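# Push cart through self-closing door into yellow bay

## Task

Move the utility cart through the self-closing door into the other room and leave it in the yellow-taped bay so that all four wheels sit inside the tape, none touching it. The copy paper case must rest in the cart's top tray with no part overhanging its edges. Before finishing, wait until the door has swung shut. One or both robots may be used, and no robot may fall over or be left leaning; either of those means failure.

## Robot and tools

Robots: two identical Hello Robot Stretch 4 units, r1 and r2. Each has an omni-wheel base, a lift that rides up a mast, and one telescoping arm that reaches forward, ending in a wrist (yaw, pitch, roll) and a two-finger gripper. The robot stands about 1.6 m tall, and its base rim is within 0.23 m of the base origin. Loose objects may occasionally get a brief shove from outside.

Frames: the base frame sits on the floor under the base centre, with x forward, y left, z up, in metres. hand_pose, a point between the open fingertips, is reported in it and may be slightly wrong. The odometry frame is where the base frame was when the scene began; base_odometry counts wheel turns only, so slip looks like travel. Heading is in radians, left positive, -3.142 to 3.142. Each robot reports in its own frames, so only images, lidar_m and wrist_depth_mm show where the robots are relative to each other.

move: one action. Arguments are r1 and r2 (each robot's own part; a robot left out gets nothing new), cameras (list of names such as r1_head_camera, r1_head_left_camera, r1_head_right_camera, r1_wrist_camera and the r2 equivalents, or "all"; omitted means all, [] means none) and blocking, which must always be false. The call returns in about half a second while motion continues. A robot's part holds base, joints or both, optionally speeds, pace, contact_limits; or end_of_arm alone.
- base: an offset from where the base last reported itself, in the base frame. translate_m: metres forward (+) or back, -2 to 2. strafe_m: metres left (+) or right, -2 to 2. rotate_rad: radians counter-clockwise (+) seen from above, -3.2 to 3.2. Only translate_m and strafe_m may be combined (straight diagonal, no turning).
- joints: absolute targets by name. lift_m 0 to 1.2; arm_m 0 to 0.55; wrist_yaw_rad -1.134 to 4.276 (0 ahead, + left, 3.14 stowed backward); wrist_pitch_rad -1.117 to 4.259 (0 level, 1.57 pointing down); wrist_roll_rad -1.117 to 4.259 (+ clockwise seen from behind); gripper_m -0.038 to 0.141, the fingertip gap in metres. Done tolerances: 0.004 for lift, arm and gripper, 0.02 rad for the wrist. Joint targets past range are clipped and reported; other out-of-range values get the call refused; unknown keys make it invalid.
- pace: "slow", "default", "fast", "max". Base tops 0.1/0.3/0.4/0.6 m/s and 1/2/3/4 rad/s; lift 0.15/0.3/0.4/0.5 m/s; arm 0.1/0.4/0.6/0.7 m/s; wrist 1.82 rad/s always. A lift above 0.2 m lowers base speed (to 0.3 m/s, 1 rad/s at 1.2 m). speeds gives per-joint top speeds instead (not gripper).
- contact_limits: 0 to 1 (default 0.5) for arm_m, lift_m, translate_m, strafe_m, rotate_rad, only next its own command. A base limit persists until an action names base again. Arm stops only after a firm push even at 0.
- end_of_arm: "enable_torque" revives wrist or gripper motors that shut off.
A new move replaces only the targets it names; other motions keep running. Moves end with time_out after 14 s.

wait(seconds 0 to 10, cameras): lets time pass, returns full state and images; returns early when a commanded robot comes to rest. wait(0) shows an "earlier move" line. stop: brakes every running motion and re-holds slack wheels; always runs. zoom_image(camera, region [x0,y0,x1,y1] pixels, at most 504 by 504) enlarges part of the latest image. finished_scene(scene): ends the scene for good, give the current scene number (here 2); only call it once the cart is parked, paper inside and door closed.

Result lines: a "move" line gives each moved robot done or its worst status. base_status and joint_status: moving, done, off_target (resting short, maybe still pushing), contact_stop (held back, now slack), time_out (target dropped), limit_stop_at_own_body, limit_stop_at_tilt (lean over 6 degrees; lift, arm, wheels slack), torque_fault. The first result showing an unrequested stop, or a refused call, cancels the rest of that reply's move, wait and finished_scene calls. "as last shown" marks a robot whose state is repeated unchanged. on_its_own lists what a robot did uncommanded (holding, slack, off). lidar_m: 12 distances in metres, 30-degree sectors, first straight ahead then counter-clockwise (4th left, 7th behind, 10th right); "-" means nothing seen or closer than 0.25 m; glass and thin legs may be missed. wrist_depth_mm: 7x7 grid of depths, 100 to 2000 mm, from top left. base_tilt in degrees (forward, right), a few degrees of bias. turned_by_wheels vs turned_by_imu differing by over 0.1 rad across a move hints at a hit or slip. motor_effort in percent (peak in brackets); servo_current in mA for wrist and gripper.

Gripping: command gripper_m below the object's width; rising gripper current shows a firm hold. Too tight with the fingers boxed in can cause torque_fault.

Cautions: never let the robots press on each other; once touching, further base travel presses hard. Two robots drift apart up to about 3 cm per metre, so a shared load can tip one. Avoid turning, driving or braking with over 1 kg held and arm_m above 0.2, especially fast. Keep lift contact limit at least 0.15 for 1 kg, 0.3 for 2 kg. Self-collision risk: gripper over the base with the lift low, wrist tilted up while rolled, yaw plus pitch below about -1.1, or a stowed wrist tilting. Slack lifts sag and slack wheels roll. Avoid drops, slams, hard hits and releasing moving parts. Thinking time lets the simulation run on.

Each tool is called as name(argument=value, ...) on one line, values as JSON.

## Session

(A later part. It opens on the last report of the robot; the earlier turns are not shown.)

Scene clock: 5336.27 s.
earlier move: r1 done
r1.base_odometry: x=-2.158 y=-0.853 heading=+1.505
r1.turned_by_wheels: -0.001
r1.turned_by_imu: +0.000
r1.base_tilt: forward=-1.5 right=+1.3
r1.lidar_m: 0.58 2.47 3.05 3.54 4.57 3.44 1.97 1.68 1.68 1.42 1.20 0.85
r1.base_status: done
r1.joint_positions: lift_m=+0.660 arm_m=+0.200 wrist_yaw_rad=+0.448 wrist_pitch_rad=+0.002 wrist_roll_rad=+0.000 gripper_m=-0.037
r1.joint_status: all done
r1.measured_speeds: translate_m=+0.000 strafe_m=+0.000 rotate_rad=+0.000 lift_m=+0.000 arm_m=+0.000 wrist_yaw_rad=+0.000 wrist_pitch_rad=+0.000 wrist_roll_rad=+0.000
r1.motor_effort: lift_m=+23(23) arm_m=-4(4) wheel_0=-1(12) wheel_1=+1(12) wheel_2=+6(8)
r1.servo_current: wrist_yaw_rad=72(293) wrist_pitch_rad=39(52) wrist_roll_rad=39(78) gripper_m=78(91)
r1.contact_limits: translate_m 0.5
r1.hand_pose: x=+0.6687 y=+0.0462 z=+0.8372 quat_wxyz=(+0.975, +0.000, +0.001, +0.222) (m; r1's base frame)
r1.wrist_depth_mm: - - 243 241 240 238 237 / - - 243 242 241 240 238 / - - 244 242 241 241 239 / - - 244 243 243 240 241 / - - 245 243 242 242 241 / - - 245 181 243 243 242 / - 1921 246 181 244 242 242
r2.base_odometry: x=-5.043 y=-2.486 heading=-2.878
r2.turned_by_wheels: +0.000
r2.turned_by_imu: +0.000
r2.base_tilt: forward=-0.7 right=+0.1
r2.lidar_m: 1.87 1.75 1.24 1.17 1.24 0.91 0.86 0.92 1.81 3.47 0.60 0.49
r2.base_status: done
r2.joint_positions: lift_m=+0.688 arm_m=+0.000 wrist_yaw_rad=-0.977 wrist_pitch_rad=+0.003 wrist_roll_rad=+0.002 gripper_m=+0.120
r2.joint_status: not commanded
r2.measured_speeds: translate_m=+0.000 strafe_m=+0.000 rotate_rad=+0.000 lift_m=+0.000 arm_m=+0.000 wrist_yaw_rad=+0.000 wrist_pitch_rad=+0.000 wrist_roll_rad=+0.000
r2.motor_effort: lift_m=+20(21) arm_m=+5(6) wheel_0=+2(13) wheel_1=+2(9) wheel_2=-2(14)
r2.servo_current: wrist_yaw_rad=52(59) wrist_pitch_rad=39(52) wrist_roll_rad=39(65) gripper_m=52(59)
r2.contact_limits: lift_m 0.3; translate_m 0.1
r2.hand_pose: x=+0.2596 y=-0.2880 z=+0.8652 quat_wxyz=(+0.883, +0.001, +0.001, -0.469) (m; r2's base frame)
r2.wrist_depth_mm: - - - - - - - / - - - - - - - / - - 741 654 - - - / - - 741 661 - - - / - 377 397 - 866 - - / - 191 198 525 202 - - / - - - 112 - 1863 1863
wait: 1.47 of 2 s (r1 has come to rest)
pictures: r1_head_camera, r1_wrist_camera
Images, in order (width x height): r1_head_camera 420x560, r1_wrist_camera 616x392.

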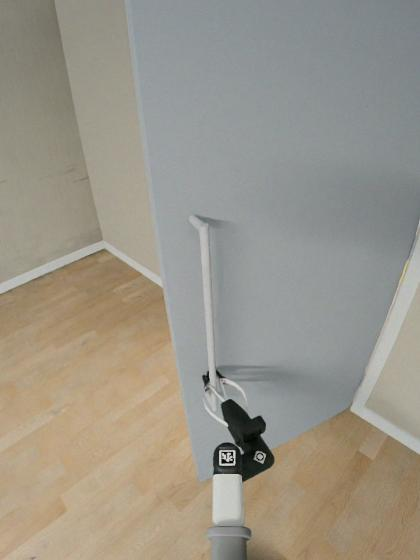

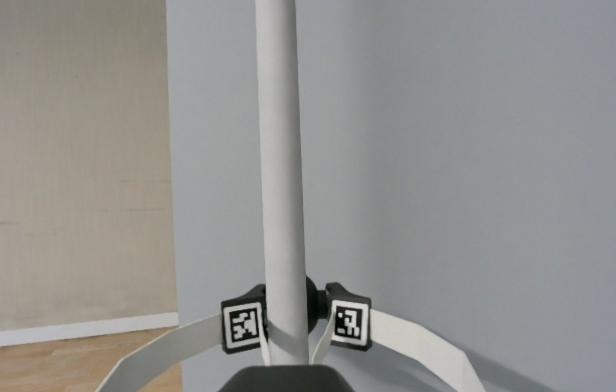

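move(blocking=false, r1={"base": {"translate_m": 0.2024, "strafe_m": 0.162}, "joints": {"wrist_yaw_rad": 0.175}, "speeds": {"wrist_yaw_rad": 0.1}, "pace": "slow", "contact_limits": {"translate_m": 0.5}}, r2={"base": {"translate_m": 0.21, "strafe_m": -0.06}, "joints": {"lift_m": 0.672, "gripper_m": 0.09}, "pace": "slow", "contact_limits": {"translate_m": 0.1, "lift_m": 0.3}}, cameras=[])

wait(seconds=2.5, cameras=["r2_wrist_camera", "r2_head_camera"])

wait(seconds=2, cameras=["r1_head_camera", "r1_wrist_camera"])

Scene clock: 5374.90 s.
move: r1 moving; r2 moving
r1.base_odometry: x=-2.165 y=-0.842 heading=+1.506
r1.turned_by_wheels: +0.001
r1.turned_by_imu: +0.001
r1.base_tilt: forward=-1.6 right=+1.2
r1.lidar_m: 0.59 2.43 3.01 3.53 4.56 3.45 1.98 1.68 1.66 1.41 1.18 0.82
r1.base_status: translate_m moving; strafe_m moving
r1.joint_positions: lift_m=+0.660 arm_m=+0.200 wrist_yaw_rad=+0.412 wrist_pitch_rad=+0.002 wrist_roll_rad=+0.000 gripper_m=-0.037
r1.joint_status: wrist_yaw_rad moving
r1.measured_speeds: translate_m=+0.041 strafe_m=+0.034 rotate_rad=+0.001 lift_m=+0.000 arm_m=+0.000 wrist_yaw_rad=-0.090 wrist_pitch_rad=+0.000 wrist_roll_rad=+0.000
r1.motor_effort: lift_m=+23(23) arm_m=-4(4) wheel_0=+0(3) wheel_1=+4(9) wheel_2=+2(6)
r1.servo_current: wrist_yaw_rad=130(130) wrist_pitch_rad=39(46) wrist_roll_rad=52(59) gripper_m=78(85)
r1.contact_limits: translate_m 0.5
r1.hand_pose: x=+0.6702 y=+0.0355 z=+0.8372 quat_wxyz=(+0.979, +0.000, +0.001, +0.205) (m; r1's base frame)
r1.wrist_depth_mm: - - 242 241 241 241 240 / - - 243 243 242 241 241 / - - 243 243 243 242 241 / - - 243 243 243 243 243 / - - 244 243 244 244 243 / - - 245 182 244 244 243 / - 1921 246 178 245 245 245
r2.base_odometry: x=-5.056 y=-2.485 heading=-2.878
r2.turned_by_wheels: +0.000
r2.turned_by_imu: +0.001
r2.base_tilt: forward=-0.7 right=+0.1
r2.lidar_m: 1.86 1.75 1.26 1.16 1.26 0.94 0.87 0.91 1.82 3.47 0.58 0.47
r2.base_status: translate_m moving; strafe_m moving
r2.joint_positions: lift_m=+0.673 arm_m=+0.000 wrist_yaw_rad=-0.977 wrist_pitch_rad=+0.003 wrist_roll_rad=+0.002 gripper_m=+0.113
r2.joint_status: lift_m moving; gripper_m moving
r2.measured_speeds: translate_m=+0.048 strafe_m=-0.014 rotate_rad=+0.002 lift_m=-0.016 arm_m=+0.000 wrist_yaw_rad=+0.000 wrist_pitch_rad=+0.000 wrist_roll_rad=+0.000
r2.motor_effort: lift_m=+14(21) arm_m=+5(6) wheel_0=+2(11) wheel_1=+5(6) wheel_2=-9(9)
r2.servo_current: wrist_yaw_rad=46(52) wrist_pitch_rad=46(46) wrist_roll_rad=59(59) gripper_m=59(111)
r2.contact_limits: lift_m 0.3; translate_m 0.1
r2.hand_pose: x=+0.2596 y=-0.2880 z=+0.8502 quat_wxyz=(+0.883, +0.001, +0.001, -0.469) (m; r2's base frame)
r2.wrist_depth_mm: - - - - - - - / - - - - - - - / - - 723 640 - - - / - - 741 640 - - - / - 387 343 - 866 - - / - 187 200 - 195 - - / - - - 112 - 1808 1921
pictures: none
No camera images: "cameras" was empty.

Scene clock: 5377.40 s.
earlier move: r1 moving; r2 moving
r1.base_odometry: x=-2.298 y=-0.653 heading=+1.505
r1.turned_by_wheels: -0.001
r1.turned_by_imu: +0.002
r1.base_tilt: forward=-1.6 right=+1.3
r1.lidar_m: 0.63 2.38 2.78 3.24 4.58 3.93 2.26 1.90 1.91 1.37 1.17 0.69
r1.base_status: translate_m moving; strafe_m moving
r1.joint_positions: lift_m=+0.660 arm_m=+0.200 wrist_yaw_rad=+0.178 wrist_pitch_rad=+0.002 wrist_roll_rad=+0.000 gripper_m=-0.037
r1.joint_status: wrist_yaw_rad moving
r1.measured_speeds: translate_m=+0.045 strafe_m=+0.034 rotate_rad=+0.001 lift_m=+0.000 arm_m=+0.000 wrist_yaw_rad=-0.029 wrist_pitch_rad=+0.000 wrist_roll_rad=+0.000
r1.motor_effort: lift_m=+23(23) arm_m=-3(4) wheel_0=-6(7) wheel_1=+0(9) wheel_2=+2(6)
r1.servo_current: wrist_yaw_rad=46(182) wrist_pitch_rad=39(52) wrist_roll_rad=33(65) gripper_m=78(85)
r1.contact_limits: translate_m 0.5
r1.hand_pose: x=+0.6702 y=-0.0348 z=+0.8372 quat_wxyz=(+0.996, +0.000, +0.001, +0.089) (m; r1's base frame)
r1.wrist_depth_mm: - - 241 176 242 244 244 / - - 242 243 243 244 243 / - - 243 243 244 244 245 / - - 243 243 244 245 245 / - - 244 180 245 246 246 / - - 244 182 245 247 247 / - 1921 245 179 246 - 247
r2.base_odometry: x=-5.260 y=-2.483 heading=-2.877
r2.turned_by_wheels: +0.000
r2.turned_by_imu: +0.002
r2.base_tilt: forward=-0.7 right=+0.1
r2.lidar_m: 1.66 1.75 1.30 1.24 1.31 1.14 1.08 1.12 1.87 0.86 0.36 0.43
r2.base_status: translate_m moving; strafe_m moving
r2.joint_positions: lift_m=+0.672 arm_m=+0.000 wrist_yaw_rad=-0.978 wrist_pitch_rad=+0.003 wrist_roll_rad=+0.002 gripper_m=+0.090
r2.joint_status: all done
r2.measured_speeds: translate_m=+0.016 strafe_m=-0.005 rotate_rad=-0.002 lift_m=+0.000 arm_m=+0.000 wrist_yaw_rad=-0.008 wrist_pitch_rad=+0.000 wrist_roll_rad=+0.000
r2.motor_effort: lift_m=+14(21) arm_m=+6(6) wheel_0=+12(15) wheel_1=+4(6) wheel_2=-7(10)
r2.servo_current: wrist_yaw_rad=46(65) wrist_pitch_rad=39(46) wrist_roll_rad=52(59) gripper_m=52(111)
r2.contact_limits: lift_m 0.3; translate_m 0.1
r2.hand_pose: x=+0.2593 y=-0.2881 z=+0.8498 quat_wxyz=(+0.883, +0.001, +0.001, -0.470) (m; r2's base frame)
r2.wrist_depth_mm: - - - - - - - / - - - 535 488 - - / - - - 539 492 - - / - - 668 544 492 - - / 445 336 252 216 245 723 - / - 404 202 196 194 723 - / - 500 1921 112 248 - 1863
wait: 2.50 s; no rest
pictures: r2_head_camera, r2_wrist_camera
Images, in order (width x height): r2_head_camera 420x560, r2_wrist_camera 616x392.

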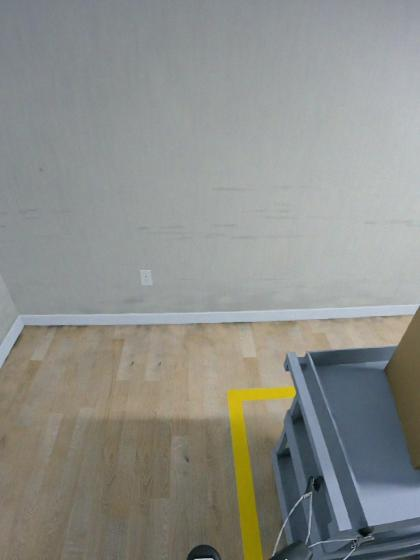

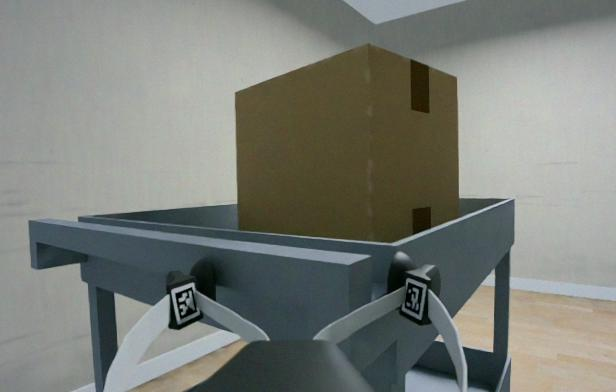

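Scene clock: 5377.83 s.
earlier move: r1 moving; r2 done
r1.base_odometry: x=-2.306 y=-0.641 heading=+1.505
r1.turned_by_wheels: +0.000
r1.turned_by_imu: +0.000
r1.base_tilt: forward=-1.6 right=+1.3
r1.lidar_m: 0.62 2.39 2.81 3.25 4.59 4.00 2.27 1.93 1.91 1.40 1.14 0.73
r1.base_status: translate_m moving; strafe_m moving
r1.joint_positions: lift_m=+0.660 arm_m=+0.200 wrist_yaw_rad=+0.178 wrist_pitch_rad=+0.002 wrist_roll_rad=+0.000 gripper_m=-0.037
r1.joint_status: wrist_yaw_rad moving
r1.measured_speeds: translate_m=+0.009 strafe_m=+0.007 rotate_rad=+0.000 lift_m=+0.000 arm_m=+0.000 wrist_yaw_rad=+0.000 wrist_pitch_rad=+0.000 wrist_roll_rad=+0.000
r1.motor_effort: lift_m=+23(23) arm_m=-3(4) wheel_0=-9(10) wheel_1=-1(9) wheel_2=+2(6)
r1.servo_current: wrist_yaw_rad=52(182) wrist_pitch_rad=46(52) wrist_roll_rad=39(65) gripper_m=78(85)
r1.contact_limits: translate_m 0.5
r1.hand_pose: x=+0.6702 y=-0.0351 z=+0.8372 quat_wxyz=(+0.996, +0.000, +0.001, +0.089) (m; r1's base frame)
r1.wrist_depth_mm: - - 241 175 244 245 246 / - - 242 243 244 245 246 / - - 243 244 244 245 246 / - - 243 244 245 247 248 / - - 244 181 245 247 247 / - - 244 183 246 247 249 / - 1921 245 178 247 248 249
r2.base_odometry: x=-5.261 y=-2.483 heading=-2.878
r2.turned_by_wheels: +0.000
r2.turned_by_imu: +0.000
r2.base_tilt: forward=-0.6 right=+0.0
r2.lidar_m: 1.66 1.75 1.30 1.25 1.36 1.12 1.07 1.13 1.85 0.84 0.35 0.44
r2.base_status: done
r2.joint_positions: lift_m=+0.672 arm_m=+0.000 wrist_yaw_rad=-0.979 wrist_pitch_rad=+0.003 wrist_roll_rad=+0.002 gripper_m=+0.090
r2.joint_status: all done
r2.measured_speeds: translate_m=+0.000 strafe_m=+0.000 rotate_rad=+0.000 lift_m=+0.000 arm_m=+0.000 wrist_yaw_rad=+0.000 wrist_pitch_rad=+0.000 wrist_roll_rad=+0.000
r2.motor_effort: lift_m=+14(21) arm_m=+5(6) wheel_0=+9(15) wheel_1=+3(6) wheel_2=-7(10)
r2.servo_current: wrist_yaw_rad=52(65) wrist_pitch_rad=46(46) wrist_roll_rad=52(59) gripper_m=52(111)
r2.contact_limits: lift_m 0.3; translate_m 0.1
r2.hand_pose: x=+0.2590 y=-0.2881 z=+0.8498 quat_wxyz=(+0.882, +0.001, +0.001, -0.470) (m; r2's base frame)
r2.wrist_depth_mm: - - - - - - - / - - - 535 488 - - / - - - 539 492 - - / - - 668 544 492 - - / 445 340 251 216 248 683 - / - 407 200 197 190 - - / - 504 1863 112 234 - 1863
wait: 0.43 of 2 s (r2 has come to rest)
pictures: r1_head_camera, r1_wrist_camera
Images, in order (width x height): r1_head_camera 420x560, r1_wrist_camera 616x392.

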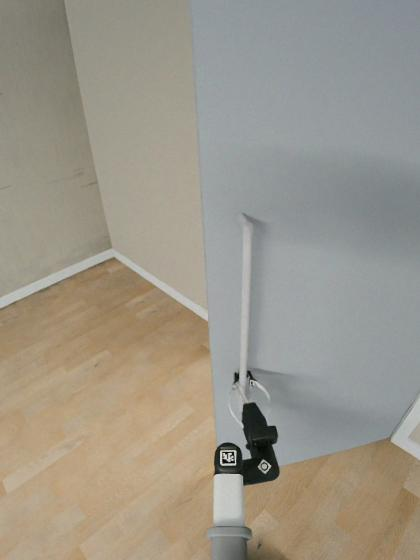

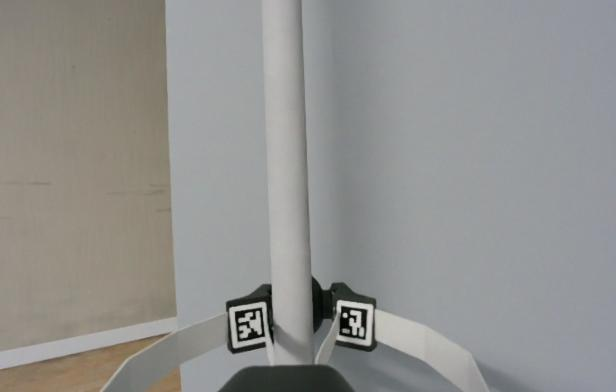

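move(blocking=false, r1={"base": {"translate_m": 0.2367, "strafe_m": 0.0984}, "joints": {"wrist_yaw_rad": -0.069}, "speeds": {"wrist_yaw_rad": 0.1}, "pace": "slow", "contact_limits": {"translate_m": 0.5}}, r2={"base": {"translate_m": 0.02, "strafe_m": -0.06}, "pace": "slow", "contact_limits": {"translate_m": 0.3}}, cameras=[])

wait(seconds=1.5, cameras=["r2_wrist_camera"])

wait(seconds=3, cameras=["r1_head_camera", "r1_wrist_camera"])

Scene clock: 5396.00 s.
earlier move: r1 done
move: r1 moving; r2 moving
r1.base_odometry: x=-2.310 y=-0.628 heading=+1.505
r1.turned_by_wheels: +0.000
r1.turned_by_imu: +0.000
r1.base_tilt: forward=-1.6 right=+1.2
r1.lidar_m: 0.60 2.35 2.77 3.25 4.59 4.01 2.27 1.94 1.94 1.40 1.16 0.71
r1.base_status: translate_m moving; strafe_m moving
r1.joint_positions: lift_m=+0.660 arm_m=+0.200 wrist_yaw_rad=+0.136 wrist_pitch_rad=+0.002 wrist_roll_rad=+0.000 gripper_m=-0.037
r1.joint_status: wrist_yaw_rad moving
r1.measured_speeds: translate_m=+0.047 strafe_m=+0.020 rotate_rad=+0.001 lift_m=+0.000 arm_m=+0.000 wrist_yaw_rad=-0.093 wrist_pitch_rad=+0.000 wrist_roll_rad=+0.000
r1.motor_effort: lift_m=+23(23) arm_m=-3(4) wheel_0=+0(9) wheel_1=+5(5) wheel_2=-1(3)
r1.servo_current: wrist_yaw_rad=59(78) wrist_pitch_rad=46(52) wrist_roll_rad=26(59) gripper_m=85(85)
r1.contact_limits: translate_m 0.5
r1.hand_pose: x=+0.6685 y=-0.0475 z=+0.8372 quat_wxyz=(+0.998, +0.000, +0.001, +0.068) (m; r1's base frame)
r1.wrist_depth_mm: - - 241 177 243 245 246 / - - 241 243 244 245 246 / - - 241 243 245 246 248 / - - 243 244 245 247 248 / - - 242 182 245 248 249 / - - 243 181 246 248 249 / - 1921 244 179 247 249 250
r2.base_odometry: x=-5.268 y=-2.472 heading=-2.877
r2.turned_by_wheels: +0.000
r2.turned_by_imu: +0.001
r2.base_tilt: forward=-0.7 right=+0.0
r2.lidar_m: 1.66 1.72 1.30 1.25 1.34 1.10 1.08 1.15 1.85 0.83 0.37 0.44
r2.base_status: translate_m moving; strafe_m moving
r2.joint_positions: lift_m=+0.672 arm_m=+0.000 wrist_yaw_rad=-0.981 wrist_pitch_rad=+0.003 wrist_roll_rad=+0.002 gripper_m=+0.090
r2.joint_status: not commanded
r2.measured_speeds: translate_m=+0.016 strafe_m=-0.047 rotate_rad=-0.003 lift_m=+0.000 arm_m=+0.000 wrist_yaw_rad=+0.000 wrist_pitch_rad=+0.000 wrist_roll_rad=+0.000
r2.motor_effort: lift_m=+14(14) arm_m=+5(5) wheel_0=+14(17) wheel_1=-7(9) wheel_2=-6(9)
r2.servo_current: wrist_yaw_rad=39(52) wrist_pitch_rad=39(46) wrist_roll_rad=59(59) gripper_m=52(52)
r2.contact_limits: lift_m 0.3; translate_m 0.3
r2.hand_pose: x=+0.2587 y=-0.2882 z=+0.8498 quat_wxyz=(+0.882, +0.001, +0.001, -0.471) (m; r2's base frame)
r2.wrist_depth_mm: - - - - - - - / - - - 530 492 - - / - - - 535 488 - - / - - 668 544 492 - - / 442 336 241 216 452 661 - / - 404 202 190 190 723 - / - 508 1921 112 250 - 1921
pictures: none
No camera images: "cameras" was empty.

Scene clock: 5397.37 s.
earlier move: r1 moving; r2 done
r1.base_odometry: x=-2.351 y=-0.507 heading=+1.505
r1.turned_by_wheels: +0.000
r1.turned_by_imu: +0.001
r1.base_tilt: forward=-1.5 right=+1.3
r1.lidar_m: 0.59 2.25 2.65 3.09 4.62 4.24 2.40 2.06 2.05 1.29 0.99 0.66
r1.base_status: translate_m moving; strafe_m moving
r1.joint_positions: lift_m=+0.660 arm_m=+0.200 wrist_yaw_rad=+0.005 wrist_pitch_rad=+0.002 wrist_roll_rad=+0.000 gripper_m=-0.037
r1.joint_status: wrist_yaw_rad moving
r1.measured_speeds: translate_m=+0.093 strafe_m=+0.038 rotate_rad=-0.006 lift_m=+0.000 arm_m=+0.000 wrist_yaw_rad=-0.090 wrist_pitch_rad=+0.000 wrist_roll_rad=+0.000
r1.motor_effort: lift_m=+23(23) arm_m=-3(4) wheel_0=+1(9) wheel_1=+4(6) wheel_2=+2(3)
r1.servo_current: wrist_yaw_rad=65(104) wrist_pitch_rad=46(52) wrist_roll_rad=59(65) gripper_m=72(85)
r1.contact_limits: translate_m 0.5
r1.hand_pose: x=+0.6598 y=-0.0858 z=+0.8372 quat_wxyz=(+1.000, +0.000, +0.001, +0.003) (m; r1's base frame)
r1.wrist_depth_mm: - - 240 242 244 244 245 / - - 242 243 245 245 247 / - - 242 243 244 246 246 / - - 243 244 245 247 247 / - - 243 244 246 247 248 / - - 209 181 245 247 248 / - 1808 245 179 247 248 249
r2.base_odometry: x=-5.296 y=-2.430 heading=-2.878
r2.turned_by_wheels: +0.000
r2.turned_by_imu: +0.000
r2.base_tilt: forward=-0.7 right=+0.0
r2.lidar_m: 1.64 1.72 1.33 1.30 1.39 1.15 1.09 1.17 1.81 3.36 0.38 0.45
r2.base_status: done
r2.joint_positions: lift_m=+0.672 arm_m=+0.000 wrist_yaw_rad=-0.981 wrist_pitch_rad=+0.003 wrist_roll_rad=+0.002 gripper_m=+0.090
r2.joint_status: not commanded
r2.measured_speeds: translate_m=+0.000 strafe_m=+0.000 rotate_rad=+0.000 lift_m=+0.000 arm_m=+0.000 wrist_yaw_rad=+0.000 wrist_pitch_rad=+0.000 wrist_roll_rad=+0.000
r2.motor_effort: lift_m=+14(14) arm_m=+5(6) wheel_0=+8(17) wheel_1=-5(9) wheel_2=-6(10)
r2.servo_current: wrist_yaw_rad=52(59) wrist_pitch_rad=39(46) wrist_roll_rad=39(59) gripper_m=52(59)
r2.contact_limits: lift_m 0.3; translate_m 0.3
r2.hand_pose: x=+0.2587 y=-0.2882 z=+0.8498 quat_wxyz=(+0.882, +0.001, +0.001, -0.471) (m; r2's base frame)
r2.wrist_depth_mm: - - - - - - - / - - 654 517 554 - - / - - 634 521 559 - - / - - 640 530 554 - - / 392 307 255 224 217 - - / 477 377 195 219 198 - - / - 492 1983 112 - - 1808
wait: 1.37 of 1.5 s (r2 has come to rest)
pictures: r2_wrist_camera
Images, in order (width x height): r2_wrist_camera 616x392.

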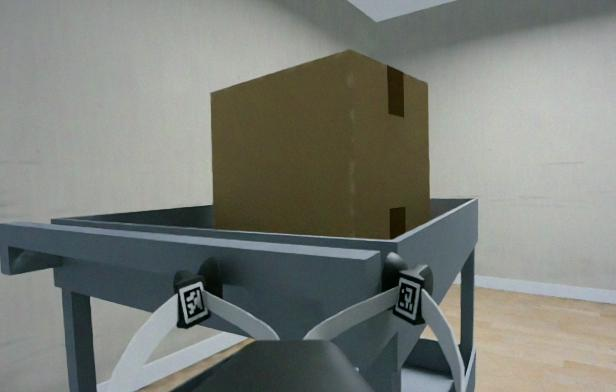

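Scene clock: 5399.27 s.
earlier move: r1 done
r1.base_odometry: x=-2.388 y=-0.398 heading=+1.504
r1.turned_by_wheels: -0.001
r1.turned_by_imu: -0.002
r1.base_tilt: forward=-1.6 right=+1.3
r1.lidar_m: 0.59 2.21 2.57 2.96 4.68 4.54 2.51 2.16 2.18 1.26 0.90 0.66
r1.base_status: done
r1.joint_positions: lift_m=+0.660 arm_m=+0.200 wrist_yaw_rad=-0.068 wrist_pitch_rad=+0.002 wrist_roll_rad=+0.000 gripper_m=-0.037
r1.joint_status: all done
r1.measured_speeds: translate_m=+0.000 strafe_m=+0.000 rotate_rad=+0.000 lift_m=+0.000 arm_m=+0.000 wrist_yaw_rad=+0.000 wrist_pitch_rad=+0.000 wrist_roll_rad=+0.000
r1.motor_effort: lift_m=+23(23) arm_m=-4(4) wheel_0=-10(10) wheel_1=-2(6) wheel_2=+0(3)
r1.servo_current: wrist_yaw_rad=26(104) wrist_pitch_rad=46(52) wrist_roll_rad=33(72) gripper_m=78(85)
r1.contact_limits: translate_m 0.5
r1.hand_pose: x=+0.6527 y=-0.1069 z=+0.8372 quat_wxyz=(+0.999, +0.000, +0.001, -0.034) (m; r1's base frame)
r1.wrist_depth_mm: - - 240 178 244 246 248 / - - 241 179 246 247 248 / - - 241 182 245 248 249 / - - 242 244 246 248 250 / - - 243 243 246 249 251 / - - 242 181 246 250 251 / 1983 137 243 179 248 250 252
r2.base_odometry: x=-5.296 y=-2.430 heading=-2.878
r2.turned_by_wheels: +0.000
r2.turned_by_imu: +0.000
r2.base_tilt: forward=-0.7 right=+0.1
r2.lidar_m: 1.66 1.70 1.37 1.31 1.39 1.15 1.09 1.16 1.84 3.36 0.39 0.43
r2.base_status: done
r2.joint_positions: lift_m=+0.672 arm_m=+0.000 wrist_yaw_rad=-0.981 wrist_pitch_rad=+0.003 wrist_roll_rad=+0.002 gripper_m=+0.090
r2.joint_status: not commanded
r2.measured_speeds: translate_m=+0.000 strafe_m=+0.000 rotate_rad=+0.000 lift_m=+0.000 arm_m=+0.000 wrist_yaw_rad=+0.000 wrist_pitch_rad=+0.000 wrist_roll_rad=+0.000
r2.motor_effort: lift_m=+14(14) arm_m=+5(6) wheel_0=+7(17) wheel_1=-5(9) wheel_2=-6(10)
r2.servo_current: wrist_yaw_rad=46(59) wrist_pitch_rad=39(46) wrist_roll_rad=46(65) gripper_m=52(59)
r2.contact_limits: lift_m 0.3; translate_m 0.3
r2.hand_pose: x=+0.2587 y=-0.2882 z=+0.8498 quat_wxyz=(+0.882, +0.001, +0.001, -0.471) (m; r2's base frame)
r2.wrist_depth_mm: - - - - - - - / - - 661 517 549 - - / - - 634 521 559 - - / - - 647 525 559 - - / 394 307 255 224 218 - - / 473 382 195 220 198 - - / - 492 1921 112 - - 1863
wait: 1.90 of 3 s (r1 has come to rest)
pictures: r1_head_camera, r1_wrist_camera
Images, in order (width x height): r1_head_camera 420x560, r1_wrist_camera 616x392.

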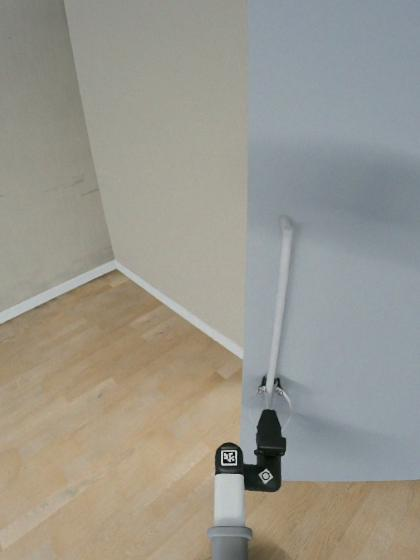

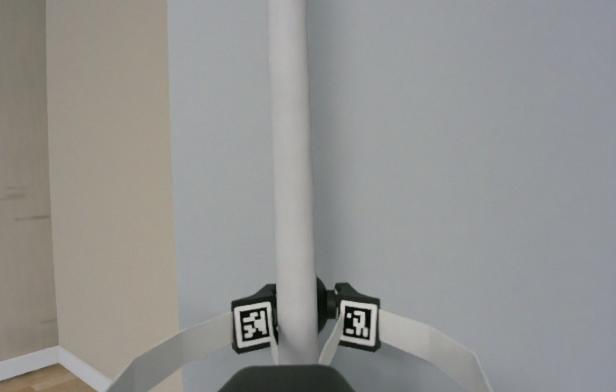

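move(blocking=false, r1={"base": {"translate_m": 0.2743, "strafe_m": 0.0287}, "joints": {"wrist_yaw_rad": -0.347}, "speeds": {"wrist_yaw_rad": 0.1}, "pace": "slow", "contact_limits": {"translate_m": 0.5}}, r2={"base": {"translate_m": 0.085, "strafe_m": -0.13}, "pace": "slow", "contact_limits": {"translate_m": 0.5}}, cameras=[])

wait(seconds=2.5, cameras=["r2_wrist_camera", "r2_head_camera", "r2_head_right_camera"])

wait(seconds=3, cameras=["r1_head_camera", "r1_wrist_camera"])

Scene clock: 5412.43 s.
move: r1 moving; r2 moving
r1.base_odometry: x=-2.389 y=-0.385 heading=+1.503
r1.turned_by_wheels: +0.000
r1.turned_by_imu: +0.000
r1.base_tilt: forward=-1.5 right=+1.3
r1.lidar_m: 0.61 2.21 2.55 2.97 4.71 4.62 2.56 2.19 2.18 1.26 0.84 0.66
r1.base_status: translate_m moving; strafe_m moving
r1.joint_positions: lift_m=+0.660 arm_m=+0.200 wrist_yaw_rad=-0.110 wrist_pitch_rad=+0.002 wrist_roll_rad=+0.000 gripper_m=-0.037
r1.joint_status: wrist_yaw_rad moving
r1.measured_speeds: translate_m=+0.049 strafe_m=+0.005 rotate_rad=+0.000 lift_m=+0.000 arm_m=+0.000 wrist_yaw_rad=-0.100 wrist_pitch_rad=+0.000 wrist_roll_rad=+0.000
r1.motor_effort: lift_m=+23(23) arm_m=-4(4) wheel_0=-3(12) wheel_1=+2(3) wheel_2=-4(4)
r1.servo_current: wrist_yaw_rad=39(72) wrist_pitch_rad=46(52) wrist_roll_rad=52(52) gripper_m=78(85)
r1.contact_limits: translate_m 0.5
r1.hand_pose: x=+0.6479 y=-0.1186 z=+0.8372 quat_wxyz=(+0.998, +0.000, +0.001, -0.055) (m; r1's base frame)
r1.wrist_depth_mm: - - 240 176 245 247 250 / - - 240 244 246 249 250 / - - 241 244 246 248 251 / 1983 - 241 244 247 249 251 / - - 242 181 248 250 251 / - - 241 182 247 251 253 / 1863 139 243 178 248 252 253
r2.base_odometry: x=-5.305 y=-2.422 heading=-2.878
r2.turned_by_wheels: +0.000
r2.turned_by_imu: +0.001
r2.base_tilt: forward=-0.7 right=+0.0
r2.lidar_m: 1.62 1.74 1.34 1.31 1.39 1.15 1.09 1.17 1.81 3.34 0.37 0.40
r2.base_status: translate_m moving; strafe_m moving
r2.joint_positions: lift_m=+0.672 arm_m=+0.000 wrist_yaw_rad=-0.981 wrist_pitch_rad=+0.003 wrist_roll_rad=+0.002 gripper_m=+0.090
r2.joint_status: not commanded
r2.measured_speeds: translate_m=+0.026 strafe_m=-0.040 rotate_rad=+0.003 lift_m=+0.000 arm_m=+0.000 wrist_yaw_rad=+0.000 wrist_pitch_rad=+0.000 wrist_roll_rad=+0.000
r2.motor_effort: lift_m=+14(14) arm_m=+5(5) wheel_0=+16(18) wheel_1=-6(7) wheel_2=-10(11)
r2.servo_current: wrist_yaw_rad=46(65) wrist_pitch_rad=39(46) wrist_roll_rad=46(59) gripper_m=59(59)
r2.contact_limits: lift_m 0.3; translate_m 0.5
r2.hand_pose: x=+0.2587 y=-0.2882 z=+0.8498 quat_wxyz=(+0.882, +0.001, +0.001, -0.471) (m; r2's base frame)
r2.wrist_depth_mm: - - - - - - - / - - 654 512 554 - - / - - 627 517 549 - - / - - 634 517 549 - - / 384 300 249 218 232 - - / 466 375 200 211 195 - - / - 139 1921 112 - 1756 1808
pictures: none
No camera images: "cameras" was empty.

Scene clock: 5414.77 s.
earlier move: r1 moving; r2 done
r1.base_odometry: x=-2.397 y=-0.164 heading=+1.503
r1.turned_by_wheels: +0.000
r1.turned_by_imu: -0.001
r1.base_tilt: forward=-1.6 right=+1.3
r1.lidar_m: 0.56 1.88 2.38 2.75 4.78 4.85 2.75 2.35 1.96 1.07 0.71 0.59
r1.base_status: translate_m moving; strafe_m moving
r1.joint_positions: lift_m=+0.660 arm_m=+0.200 wrist_yaw_rad=-0.342 wrist_pitch_rad=+0.002 wrist_roll_rad=+0.000 gripper_m=-0.037
r1.joint_status: wrist_yaw_rad moving
r1.measured_speeds: translate_m=+0.094 strafe_m=+0.010 rotate_rad=-0.001 lift_m=+0.000 arm_m=+0.000 wrist_yaw_rad=-0.088 wrist_pitch_rad=+0.000 wrist_roll_rad=+0.000
r1.motor_effort: lift_m=+23(23) arm_m=-4(4) wheel_0=-7(12) wheel_1=+1(4) wheel_2=-2(5)
r1.servo_current: wrist_yaw_rad=91(91) wrist_pitch_rad=46(52) wrist_roll_rad=52(85) gripper_m=78(85)
r1.contact_limits: translate_m 0.5
r1.hand_pose: x=+0.6132 y=-0.1792 z=+0.8372 quat_wxyz=(+0.985, +0.000, +0.001, -0.170) (m; r1's base frame)
r1.wrist_depth_mm: - - 240 176 243 246 247 / - - 241 244 245 246 248 / - - 241 244 246 247 248 / - - 242 244 245 247 249 / - - 243 180 246 248 249 / - - 243 182 246 249 250 / - 139 244 178 248 249 250
r2.base_odometry: x=-5.411 y=-2.327 heading=-2.878
r2.turned_by_wheels: +0.000
r2.turned_by_imu: +0.001
r2.base_tilt: forward=-0.7 right=+0.1
r2.lidar_m: 0.65 1.62 1.45 1.40 1.53 1.24 1.17 1.21 1.78 3.22 0.38 0.45
r2.base_status: done
r2.joint_positions: lift_m=+0.672 arm_m=+0.000 wrist_yaw_rad=-0.981 wrist_pitch_rad=+0.003 wrist_roll_rad=+0.002 gripper_m=+0.090
r2.joint_status: not commanded
r2.measured_speeds: translate_m=+0.000 strafe_m=+0.000 rotate_rad=+0.000 lift_m=+0.000 arm_m=+0.000 wrist_yaw_rad=+0.000 wrist_pitch_rad=+0.000 wrist_roll_rad=+0.000
r2.motor_effort: lift_m=+14(14) arm_m=+5(6) wheel_0=+6(20) wheel_1=-4(9) wheel_2=-4(11)
r2.servo_current: wrist_yaw_rad=46(65) wrist_pitch_rad=39(46) wrist_roll_rad=46(59) gripper_m=59(59)
r2.contact_limits: lift_m 0.3; translate_m 0.5
r2.hand_pose: x=+0.2587 y=-0.2882 z=+0.8498 quat_wxyz=(+0.882, +0.001, +0.001, -0.471) (m; r2's base frame)
r2.wrist_depth_mm: - - - - - - - / - - 580 508 - - - / - - 574 517 - - - / - - 580 521 - - - / 309 271 251 235 345 - - / 387 343 200 290 216 - - / - - - 112 1808 1808 1863
wait: 2.33 of 2.5 s (r2 has come to rest)
pictures: r2_head_camera, r2_head_right_camera, r2_wrist_camera
Images, in order (width x height): r2_head_camera 420x560, r2_head_right_camera 420x672, r2_wrist_camera 616x392.

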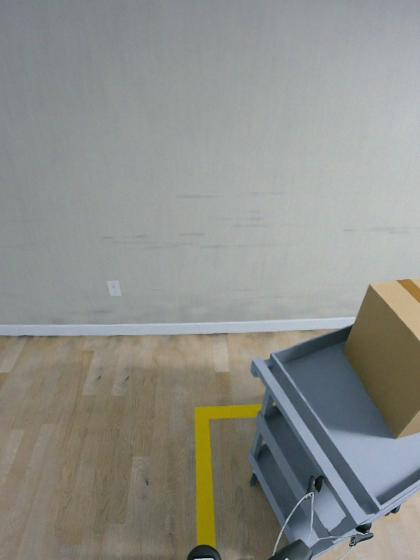

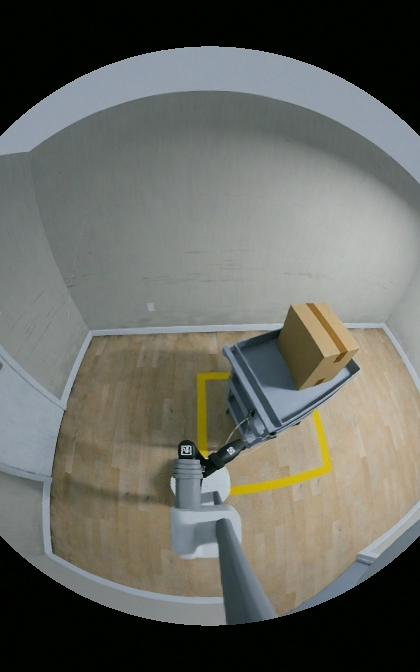

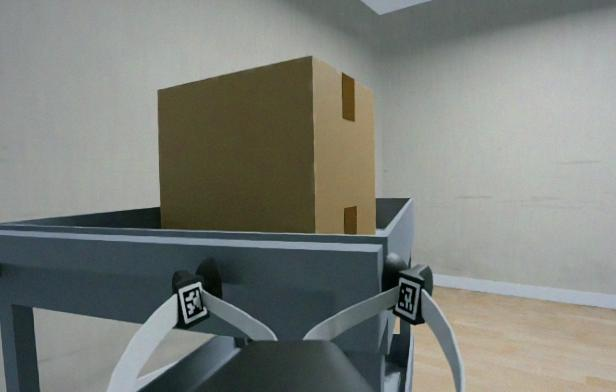

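Scene clock: 5415.97 s.
earlier move: r1 done
r1.base_odometry: x=-2.398 y=-0.122 heading=+1.502
r1.turned_by_wheels: -0.001
r1.turned_by_imu: -0.001
r1.base_tilt: forward=-1.5 right=+1.3
r1.lidar_m: 0.66 1.86 2.34 2.74 4.68 4.87 2.79 2.37 1.88 1.04 0.70 0.59
r1.base_status: done
r1.joint_positions: lift_m=+0.660 arm_m=+0.200 wrist_yaw_rad=-0.345 wrist_pitch_rad=+0.002 wrist_roll_rad=+0.000 gripper_m=-0.037
r1.joint_status: all done
r1.measured_speeds: translate_m=+0.000 strafe_m=+0.000 rotate_rad=+0.000 lift_m=+0.000 arm_m=+0.000 wrist_yaw_rad=+0.000 wrist_pitch_rad=+0.000 wrist_roll_rad=+0.000
r1.motor_effort: lift_m=+23(23) arm_m=-4(4) wheel_0=-12(12) wheel_1=-1(4) wheel_2=-2(5)
r1.servo_current: wrist_yaw_rad=52(91) wrist_pitch_rad=39(52) wrist_roll_rad=59(85) gripper_m=85(85)
r1.contact_limits: translate_m 0.5
r1.hand_pose: x=+0.6127 y=-0.1798 z=+0.8372 quat_wxyz=(+0.985, +0.000, +0.001, -0.172) (m; r1's base frame)
r1.wrist_depth_mm: - - 240 177 244 246 248 / - - 241 180 245 247 248 / - - 242 181 246 247 249 / - - 242 243 246 249 250 / - - 242 244 247 249 250 / - - 242 182 247 249 251 / - 137 244 177 248 249 251
r2.base_odometry: x=-5.411 y=-2.327 heading=-2.878
r2.turned_by_wheels: +0.000
r2.turned_by_imu: +0.000
r2.base_tilt: forward=-0.7 right=+0.0
r2.lidar_m: 0.60 1.63 1.45 1.44 1.51 1.23 1.19 1.23 1.80 3.22 0.38 0.43
r2.base_status: done
r2.joint_positions: lift_m=+0.672 arm_m=+0.000 wrist_yaw_rad=-0.981 wrist_pitch_rad=+0.003 wrist_roll_rad=+0.002 gripper_m=+0.090
r2.joint_status: not commanded
r2.measured_speeds: translate_m=+0.000 strafe_m=+0.000 rotate_rad=+0.000 lift_m=+0.000 arm_m=+0.000 wrist_yaw_rad=+0.000 wrist_pitch_rad=+0.000 wrist_roll_rad=+0.000
r2.motor_effort: lift_m=+14(14) arm_m=+5(6) wheel_0=+6(20) wheel_1=-4(9) wheel_2=-4(11)
r2.servo_current: wrist_yaw_rad=52(65) wrist_pitch_rad=46(46) wrist_roll_rad=52(59) gripper_m=52(59)
r2.contact_limits: lift_m 0.3; translate_m 0.5
r2.hand_pose: x=+0.2587 y=-0.2882 z=+0.8498 quat_wxyz=(+0.882, +0.001, +0.001, -0.471) (m; r2's base frame)
r2.wrist_depth_mm: - - - - - - - / - - 569 512 - - - / - - 569 517 - - - / - - 580 517 - - - / 309 273 252 235 345 - - / 384 342 200 289 216 - - / - - - 112 1808 1808 1921
wait: 1.20 of 3 s (r1 has come to rest)
pictures: r1_head_camera, r1_wrist_camera
Images, in order (width x height): r1_head_camera 420x560, r1_wrist_camera 616x392.

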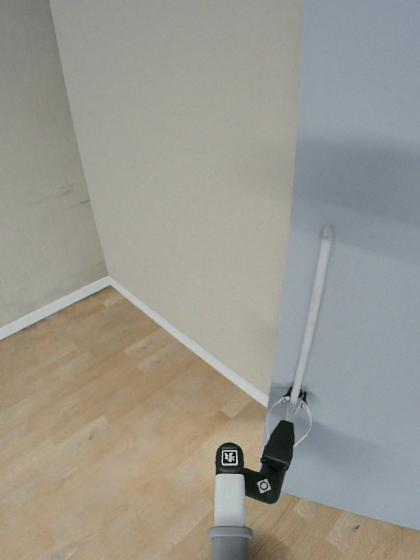

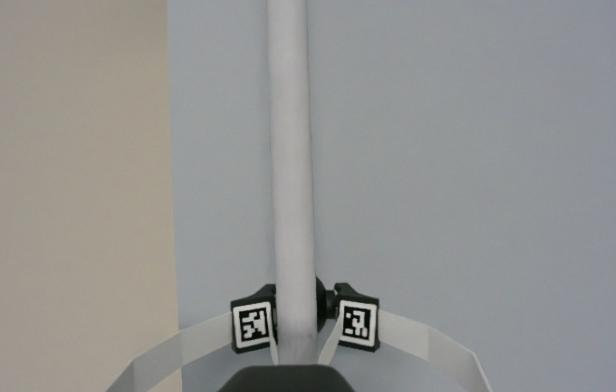

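move(blocking=false, cameras=["r2_head_camera", "r2_head_right_camera", "r2_wrist_camera", "r1_head_camera"])

Scene clock: 5436.17 s.
r1.base_odometry: x=-2.398 y=-0.122 heading=+1.502
r1.turned_by_wheels: +0.000
r1.turned_by_imu: +0.000
r1.base_tilt: forward=-1.5 right=+1.3
r1.lidar_m: 0.61 1.86 2.35 2.71 4.69 4.86 2.78 2.38 1.90 1.07 0.69 0.56
r1.base_status: done
r1.joint_positions: lift_m=+0.660 arm_m=+0.200 wrist_yaw_rad=-0.345 wrist_pitch_rad=+0.002 wrist_roll_rad=+0.000 gripper_m=-0.037
r1.joint_status: all done
r1.measured_speeds: translate_m=+0.000 strafe_m=+0.000 rotate_rad=+0.000 lift_m=+0.000 arm_m=+0.000 wrist_yaw_rad=+0.000 wrist_pitch_rad=+0.000 wrist_roll_rad=+0.000
r1.motor_effort: lift_m=+23(23) arm_m=-4(4) wheel_0=-12(12) wheel_1=-2(4) wheel_2=-2(5)
r1.servo_current: wrist_yaw_rad=65(91) wrist_pitch_rad=39(52) wrist_roll_rad=46(85) gripper_m=78(85)
r1.contact_limits: translate_m 0.5
r1.hand_pose: x=+0.6127 y=-0.1798 z=+0.8372 quat_wxyz=(+0.985, +0.000, +0.001, -0.172) (m; r1's base frame)
r1.wrist_depth_mm: - - 240 177 244 247 248 / - - 241 180 246 246 249 / - - 241 180 246 248 249 / - - 243 243 246 248 250 / - - 242 244 248 249 251 / - - 242 181 248 250 251 / - 137 243 177 248 250 252
r2.base_odometry: x=-5.411 y=-2.327 heading=-2.878
r2.turned_by_wheels: +0.000
r2.turned_by_imu: +0.000
r2.base_tilt: forward=-0.7 right=+0.1
r2.lidar_m: 0.62 1.65 1.44 1.42 1.52 1.24 1.16 1.22 1.77 3.23 0.39 0.44
r2.base_status: done
r2.joint_positions: lift_m=+0.672 arm_m=+0.000 wrist_yaw_rad=-0.981 wrist_pitch_rad=+0.003 wrist_roll_rad=+0.002 gripper_m=+0.090
r2.joint_status: not commanded
r2.measured_speeds: translate_m=+0.000 strafe_m=+0.000 rotate_rad=+0.000 lift_m=+0.000 arm_m=+0.000 wrist_yaw_rad=+0.000 wrist_pitch_rad=+0.000 wrist_roll_rad=+0.000
r2.motor_effort: lift_m=+14(14) arm_m=+6(6) wheel_0=+6(20) wheel_1=-4(9) wheel_2=-5(11)
r2.servo_current: wrist_yaw_rad=52(65) wrist_pitch_rad=39(46) wrist_roll_rad=52(59) gripper_m=39(59)
r2.contact_limits: lift_m 0.3; translate_m 0.5
r2.hand_pose: x=+0.2587 y=-0.2882 z=+0.8498 quat_wxyz=(+0.882, +0.001, +0.001, -0.471) (m; r2's base frame)
r2.wrist_depth_mm: - - - - - - - / - - 574 512 - - - / - - 569 512 - - - / - - 580 521 - - - / 309 273 252 235 345 - - / 387 343 201 289 216 - - / - - - 112 1863 1863 1808
pictures: r1_head_camera, r2_head_camera, r2_head_right_camera, r2_wrist_camera
Images, in order (width x height): r1_head_camera 420x560, r2_head_camera 420x560, r2_head_right_camera 420x672, r2_wrist_camera 616x392.

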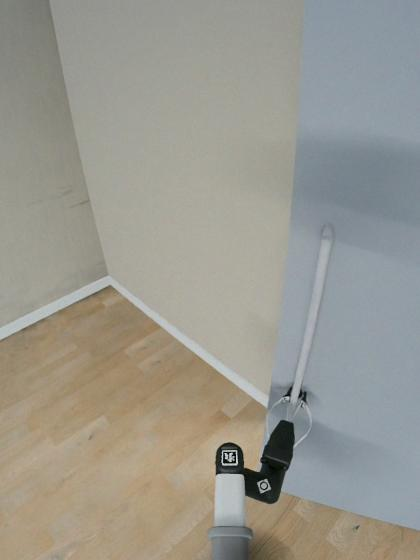

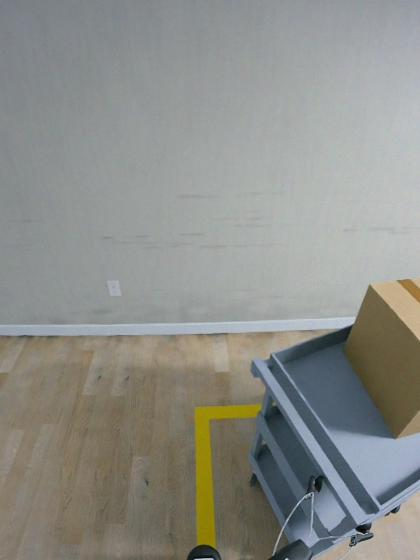

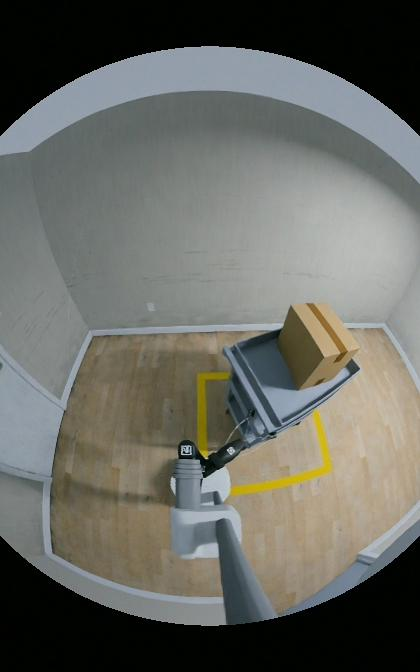

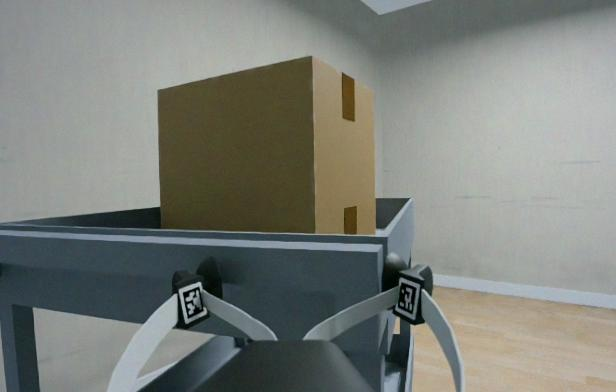

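move(blocking=false, r1={"base": {"translate_m": 0.2499, "strafe_m": -0.0265}, "joints": {"wrist_yaw_rad": -0.608}, "pace": "slow", "speeds": {"wrist_yaw_rad": 0.1}, "contact_limits": {"translate_m": 0.5}}, r2={"base": {"translate_m": -0.4, "strafe_m": 0.14}, "pace": "slow"}, cameras=[])

wait(seconds=10, cameras=["r1_wrist_camera", "r2_head_camera", "r2_head_right_camera"])

Scene clock: 5451.70 s.
move: r1 moving; r2 moving
r1.base_odometry: x=-2.396 y=-0.110 heading=+1.501
r1.turned_by_wheels: -0.001
r1.turned_by_imu: -0.001
r1.base_tilt: forward=-1.6 right=+1.3
r1.lidar_m: 0.63 1.80 2.34 2.70 4.67 4.88 2.81 2.40 1.88 1.07 0.68 0.55
r1.base_status: translate_m moving; strafe_m moving
r1.joint_positions: lift_m=+0.660 arm_m=+0.200 wrist_yaw_rad=-0.388 wrist_pitch_rad=+0.002 wrist_roll_rad=+0.000 gripper_m=-0.037
r1.joint_status: wrist_yaw_rad moving
r1.measured_speeds: translate_m=+0.048 strafe_m=-0.005 rotate_rad=-0.001 lift_m=+0.000 arm_m=+0.000 wrist_yaw_rad=-0.100 wrist_pitch_rad=+0.000 wrist_roll_rad=+0.000
r1.motor_effort: lift_m=+23(23) arm_m=-4(4) wheel_0=-8(13) wheel_1=-1(3) wheel_2=-7(7)
r1.servo_current: wrist_yaw_rad=65(91) wrist_pitch_rad=46(46) wrist_roll_rad=39(59) gripper_m=78(91)
r1.contact_limits: translate_m 0.5
r1.hand_pose: x=+0.6048 y=-0.1901 z=+0.8372 quat_wxyz=(+0.981, +0.000, +0.001, -0.193) (m; r1's base frame)
r1.wrist_depth_mm: - - 239 176 245 247 249 / - - 240 243 246 247 249 / - - 241 181 246 248 250 / - - 242 181 247 248 250 / - - 241 243 247 249 251 / - - 242 182 247 250 251 / - 138 244 177 248 - 252
r2.base_odometry: x=-5.399 y=-2.328 heading=-2.878
r2.turned_by_wheels: +0.000
r2.turned_by_imu: +0.000
r2.base_tilt: forward=-0.7 right=+0.0
r2.lidar_m: 0.66 1.67 1.45 1.42 1.53 1.21 1.15 1.22 1.76 3.23 0.42 0.43
r2.base_status: translate_m moving; strafe_m moving
r2.joint_positions: lift_m=+0.672 arm_m=+0.000 wrist_yaw_rad=-0.981 wrist_pitch_rad=+0.003 wrist_roll_rad=+0.002 gripper_m=+0.090
r2.joint_status: not commanded
r2.measured_speeds: translate_m=-0.049 strafe_m=+0.017 rotate_rad=+0.002 lift_m=+0.000 arm_m=+0.000 wrist_yaw_rad=+0.000 wrist_pitch_rad=+0.000 wrist_roll_rad=+0.000
r2.motor_effort: lift_m=+14(14) arm_m=+5(6) wheel_0=-9(11) wheel_1=-5(6) wheel_2=+9(10)
r2.servo_current: wrist_yaw_rad=39(59) wrist_pitch_rad=33(46) wrist_roll_rad=46(52) gripper_m=52(59)
r2.contact_limits: lift_m 0.3
r2.hand_pose: x=+0.2587 y=-0.2882 z=+0.8498 quat_wxyz=(+0.882, +0.001, +0.001, -0.471) (m; r2's base frame)
r2.wrist_depth_mm: - - - - - - - / - - 580 525 - - - / - 654 580 535 - - - / - 661 580 535 - - - / 317 281 258 239 500 - - / 392 351 196 296 198 - - / - - - 112 - 1808 1921
pictures: none
No camera images: "cameras" was empty.

Scene clock: 5455.07 s.
earlier move: r1 done; r2 moving
r1.base_odometry: x=-2.354 y=+0.125 heading=+1.501
r1.turned_by_wheels: -0.001
r1.turned_by_imu: -0.004
r1.base_tilt: forward=-1.6 right=+1.3
r1.lidar_m: 0.82 1.42 2.18 2.54 4.35 5.05 2.99 2.54 1.48 0.79 0.58 0.54
r1.base_status: done
r1.joint_positions: lift_m=+0.660 arm_m=+0.200 wrist_yaw_rad=-0.610 wrist_pitch_rad=+0.002 wrist_roll_rad=+0.000 gripper_m=-0.037
r1.joint_status: all done
r1.measured_speeds: translate_m=+0.000 strafe_m=+0.000 rotate_rad=+0.000 lift_m=+0.000 arm_m=+0.000 wrist_yaw_rad=+0.000 wrist_pitch_rad=+0.000 wrist_roll_rad=+0.000
r1.motor_effort: lift_m=+23(23) arm_m=-4(4) wheel_0=-15(15) wheel_1=-2(3) wheel_2=-5(7)
r1.servo_current: wrist_yaw_rad=52(91) wrist_pitch_rad=46(52) wrist_roll_rad=52(65) gripper_m=85(91)
r1.contact_limits: translate_m 0.5
r1.hand_pose: x=+0.5573 y=-0.2368 z=+0.8372 quat_wxyz=(+0.954, +0.000, +0.001, -0.300) (m; r1's base frame)
r1.wrist_depth_mm: - - 240 240 245 248 251 / - - 240 241 246 248 251 / - - 241 181 247 249 251 / - - 241 242 247 249 253 / - - 241 181 248 251 253 / - - 241 181 247 252 254 / - 137 241 180 248 251 254
r2.base_odometry: x=-5.073 y=-2.352 heading=-2.878
r2.turned_by_wheels: +0.000
r2.turned_by_imu: +0.000
r2.base_tilt: forward=-0.7 right=+0.0
r2.lidar_m: 1.89 1.95 1.40 1.32 1.24 0.90 0.86 0.89 1.44 3.35 0.86 0.64
r2.base_status: translate_m moving; strafe_m moving
r2.joint_positions: lift_m=+0.672 arm_m=+0.000 wrist_yaw_rad=-0.981 wrist_pitch_rad=+0.003 wrist_roll_rad=+0.002 gripper_m=+0.090
r2.joint_status: not commanded
r2.measured_speeds: translate_m=-0.094 strafe_m=+0.032 rotate_rad=+0.000 lift_m=+0.000 arm_m=+0.000 wrist_yaw_rad=+0.000 wrist_pitch_rad=+0.000 wrist_roll_rad=+0.000
r2.motor_effort: lift_m=+14(14) arm_m=+5(6) wheel_0=-2(11) wheel_1=-4(6) wheel_2=+8(11)
r2.servo_current: wrist_yaw_rad=33(59) wrist_pitch_rad=46(52) wrist_roll_rad=52(59) gripper_m=52(59)
r2.contact_limits: lift_m 0.3
r2.hand_pose: x=+0.2587 y=-0.2882 z=+0.8498 quat_wxyz=(+0.882, +0.001, +0.001, -0.471) (m; r2's base frame)
r2.wrist_depth_mm: - - - - - - - / - - - - - - - / - 866 809 - - - - / - 904 820 - - - - / - - 500 - - - - / - - 193 - 216 - - / - - - 112 - 1808 1863
wait: 3.37 of 10 s (r1 has come to rest)
pictures: r1_wrist_camera, r2_head_camera, r2_head_right_camera
Images, in order (width x height): r1_wrist_camera 616x392, r2_head_camera 420x560, r2_head_right_camera 420x672.

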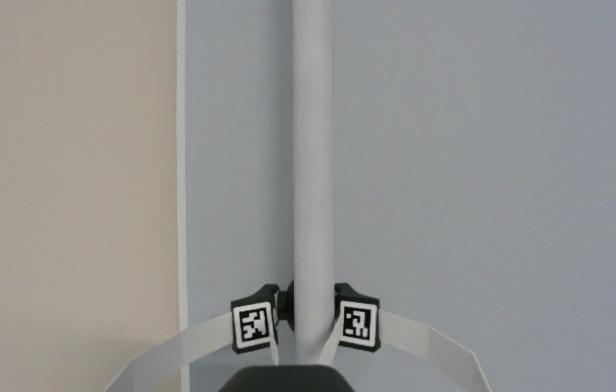

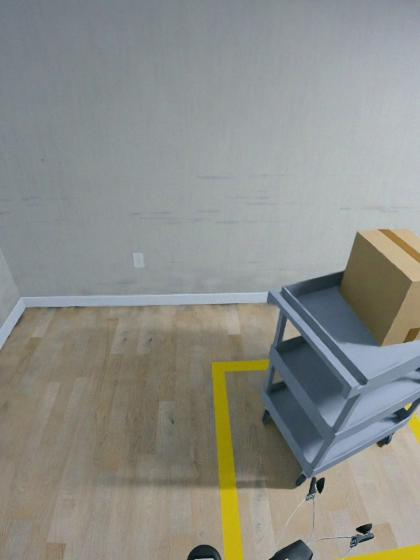

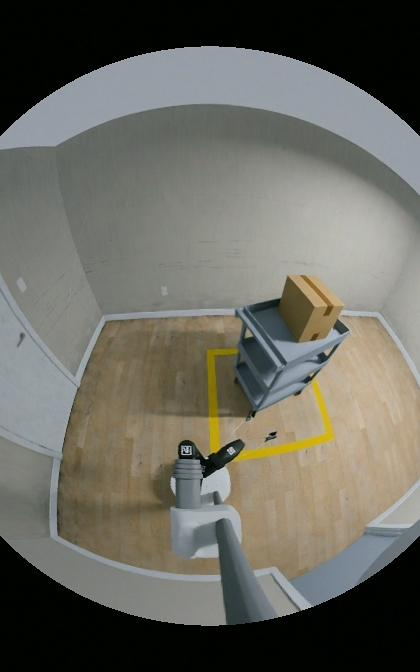

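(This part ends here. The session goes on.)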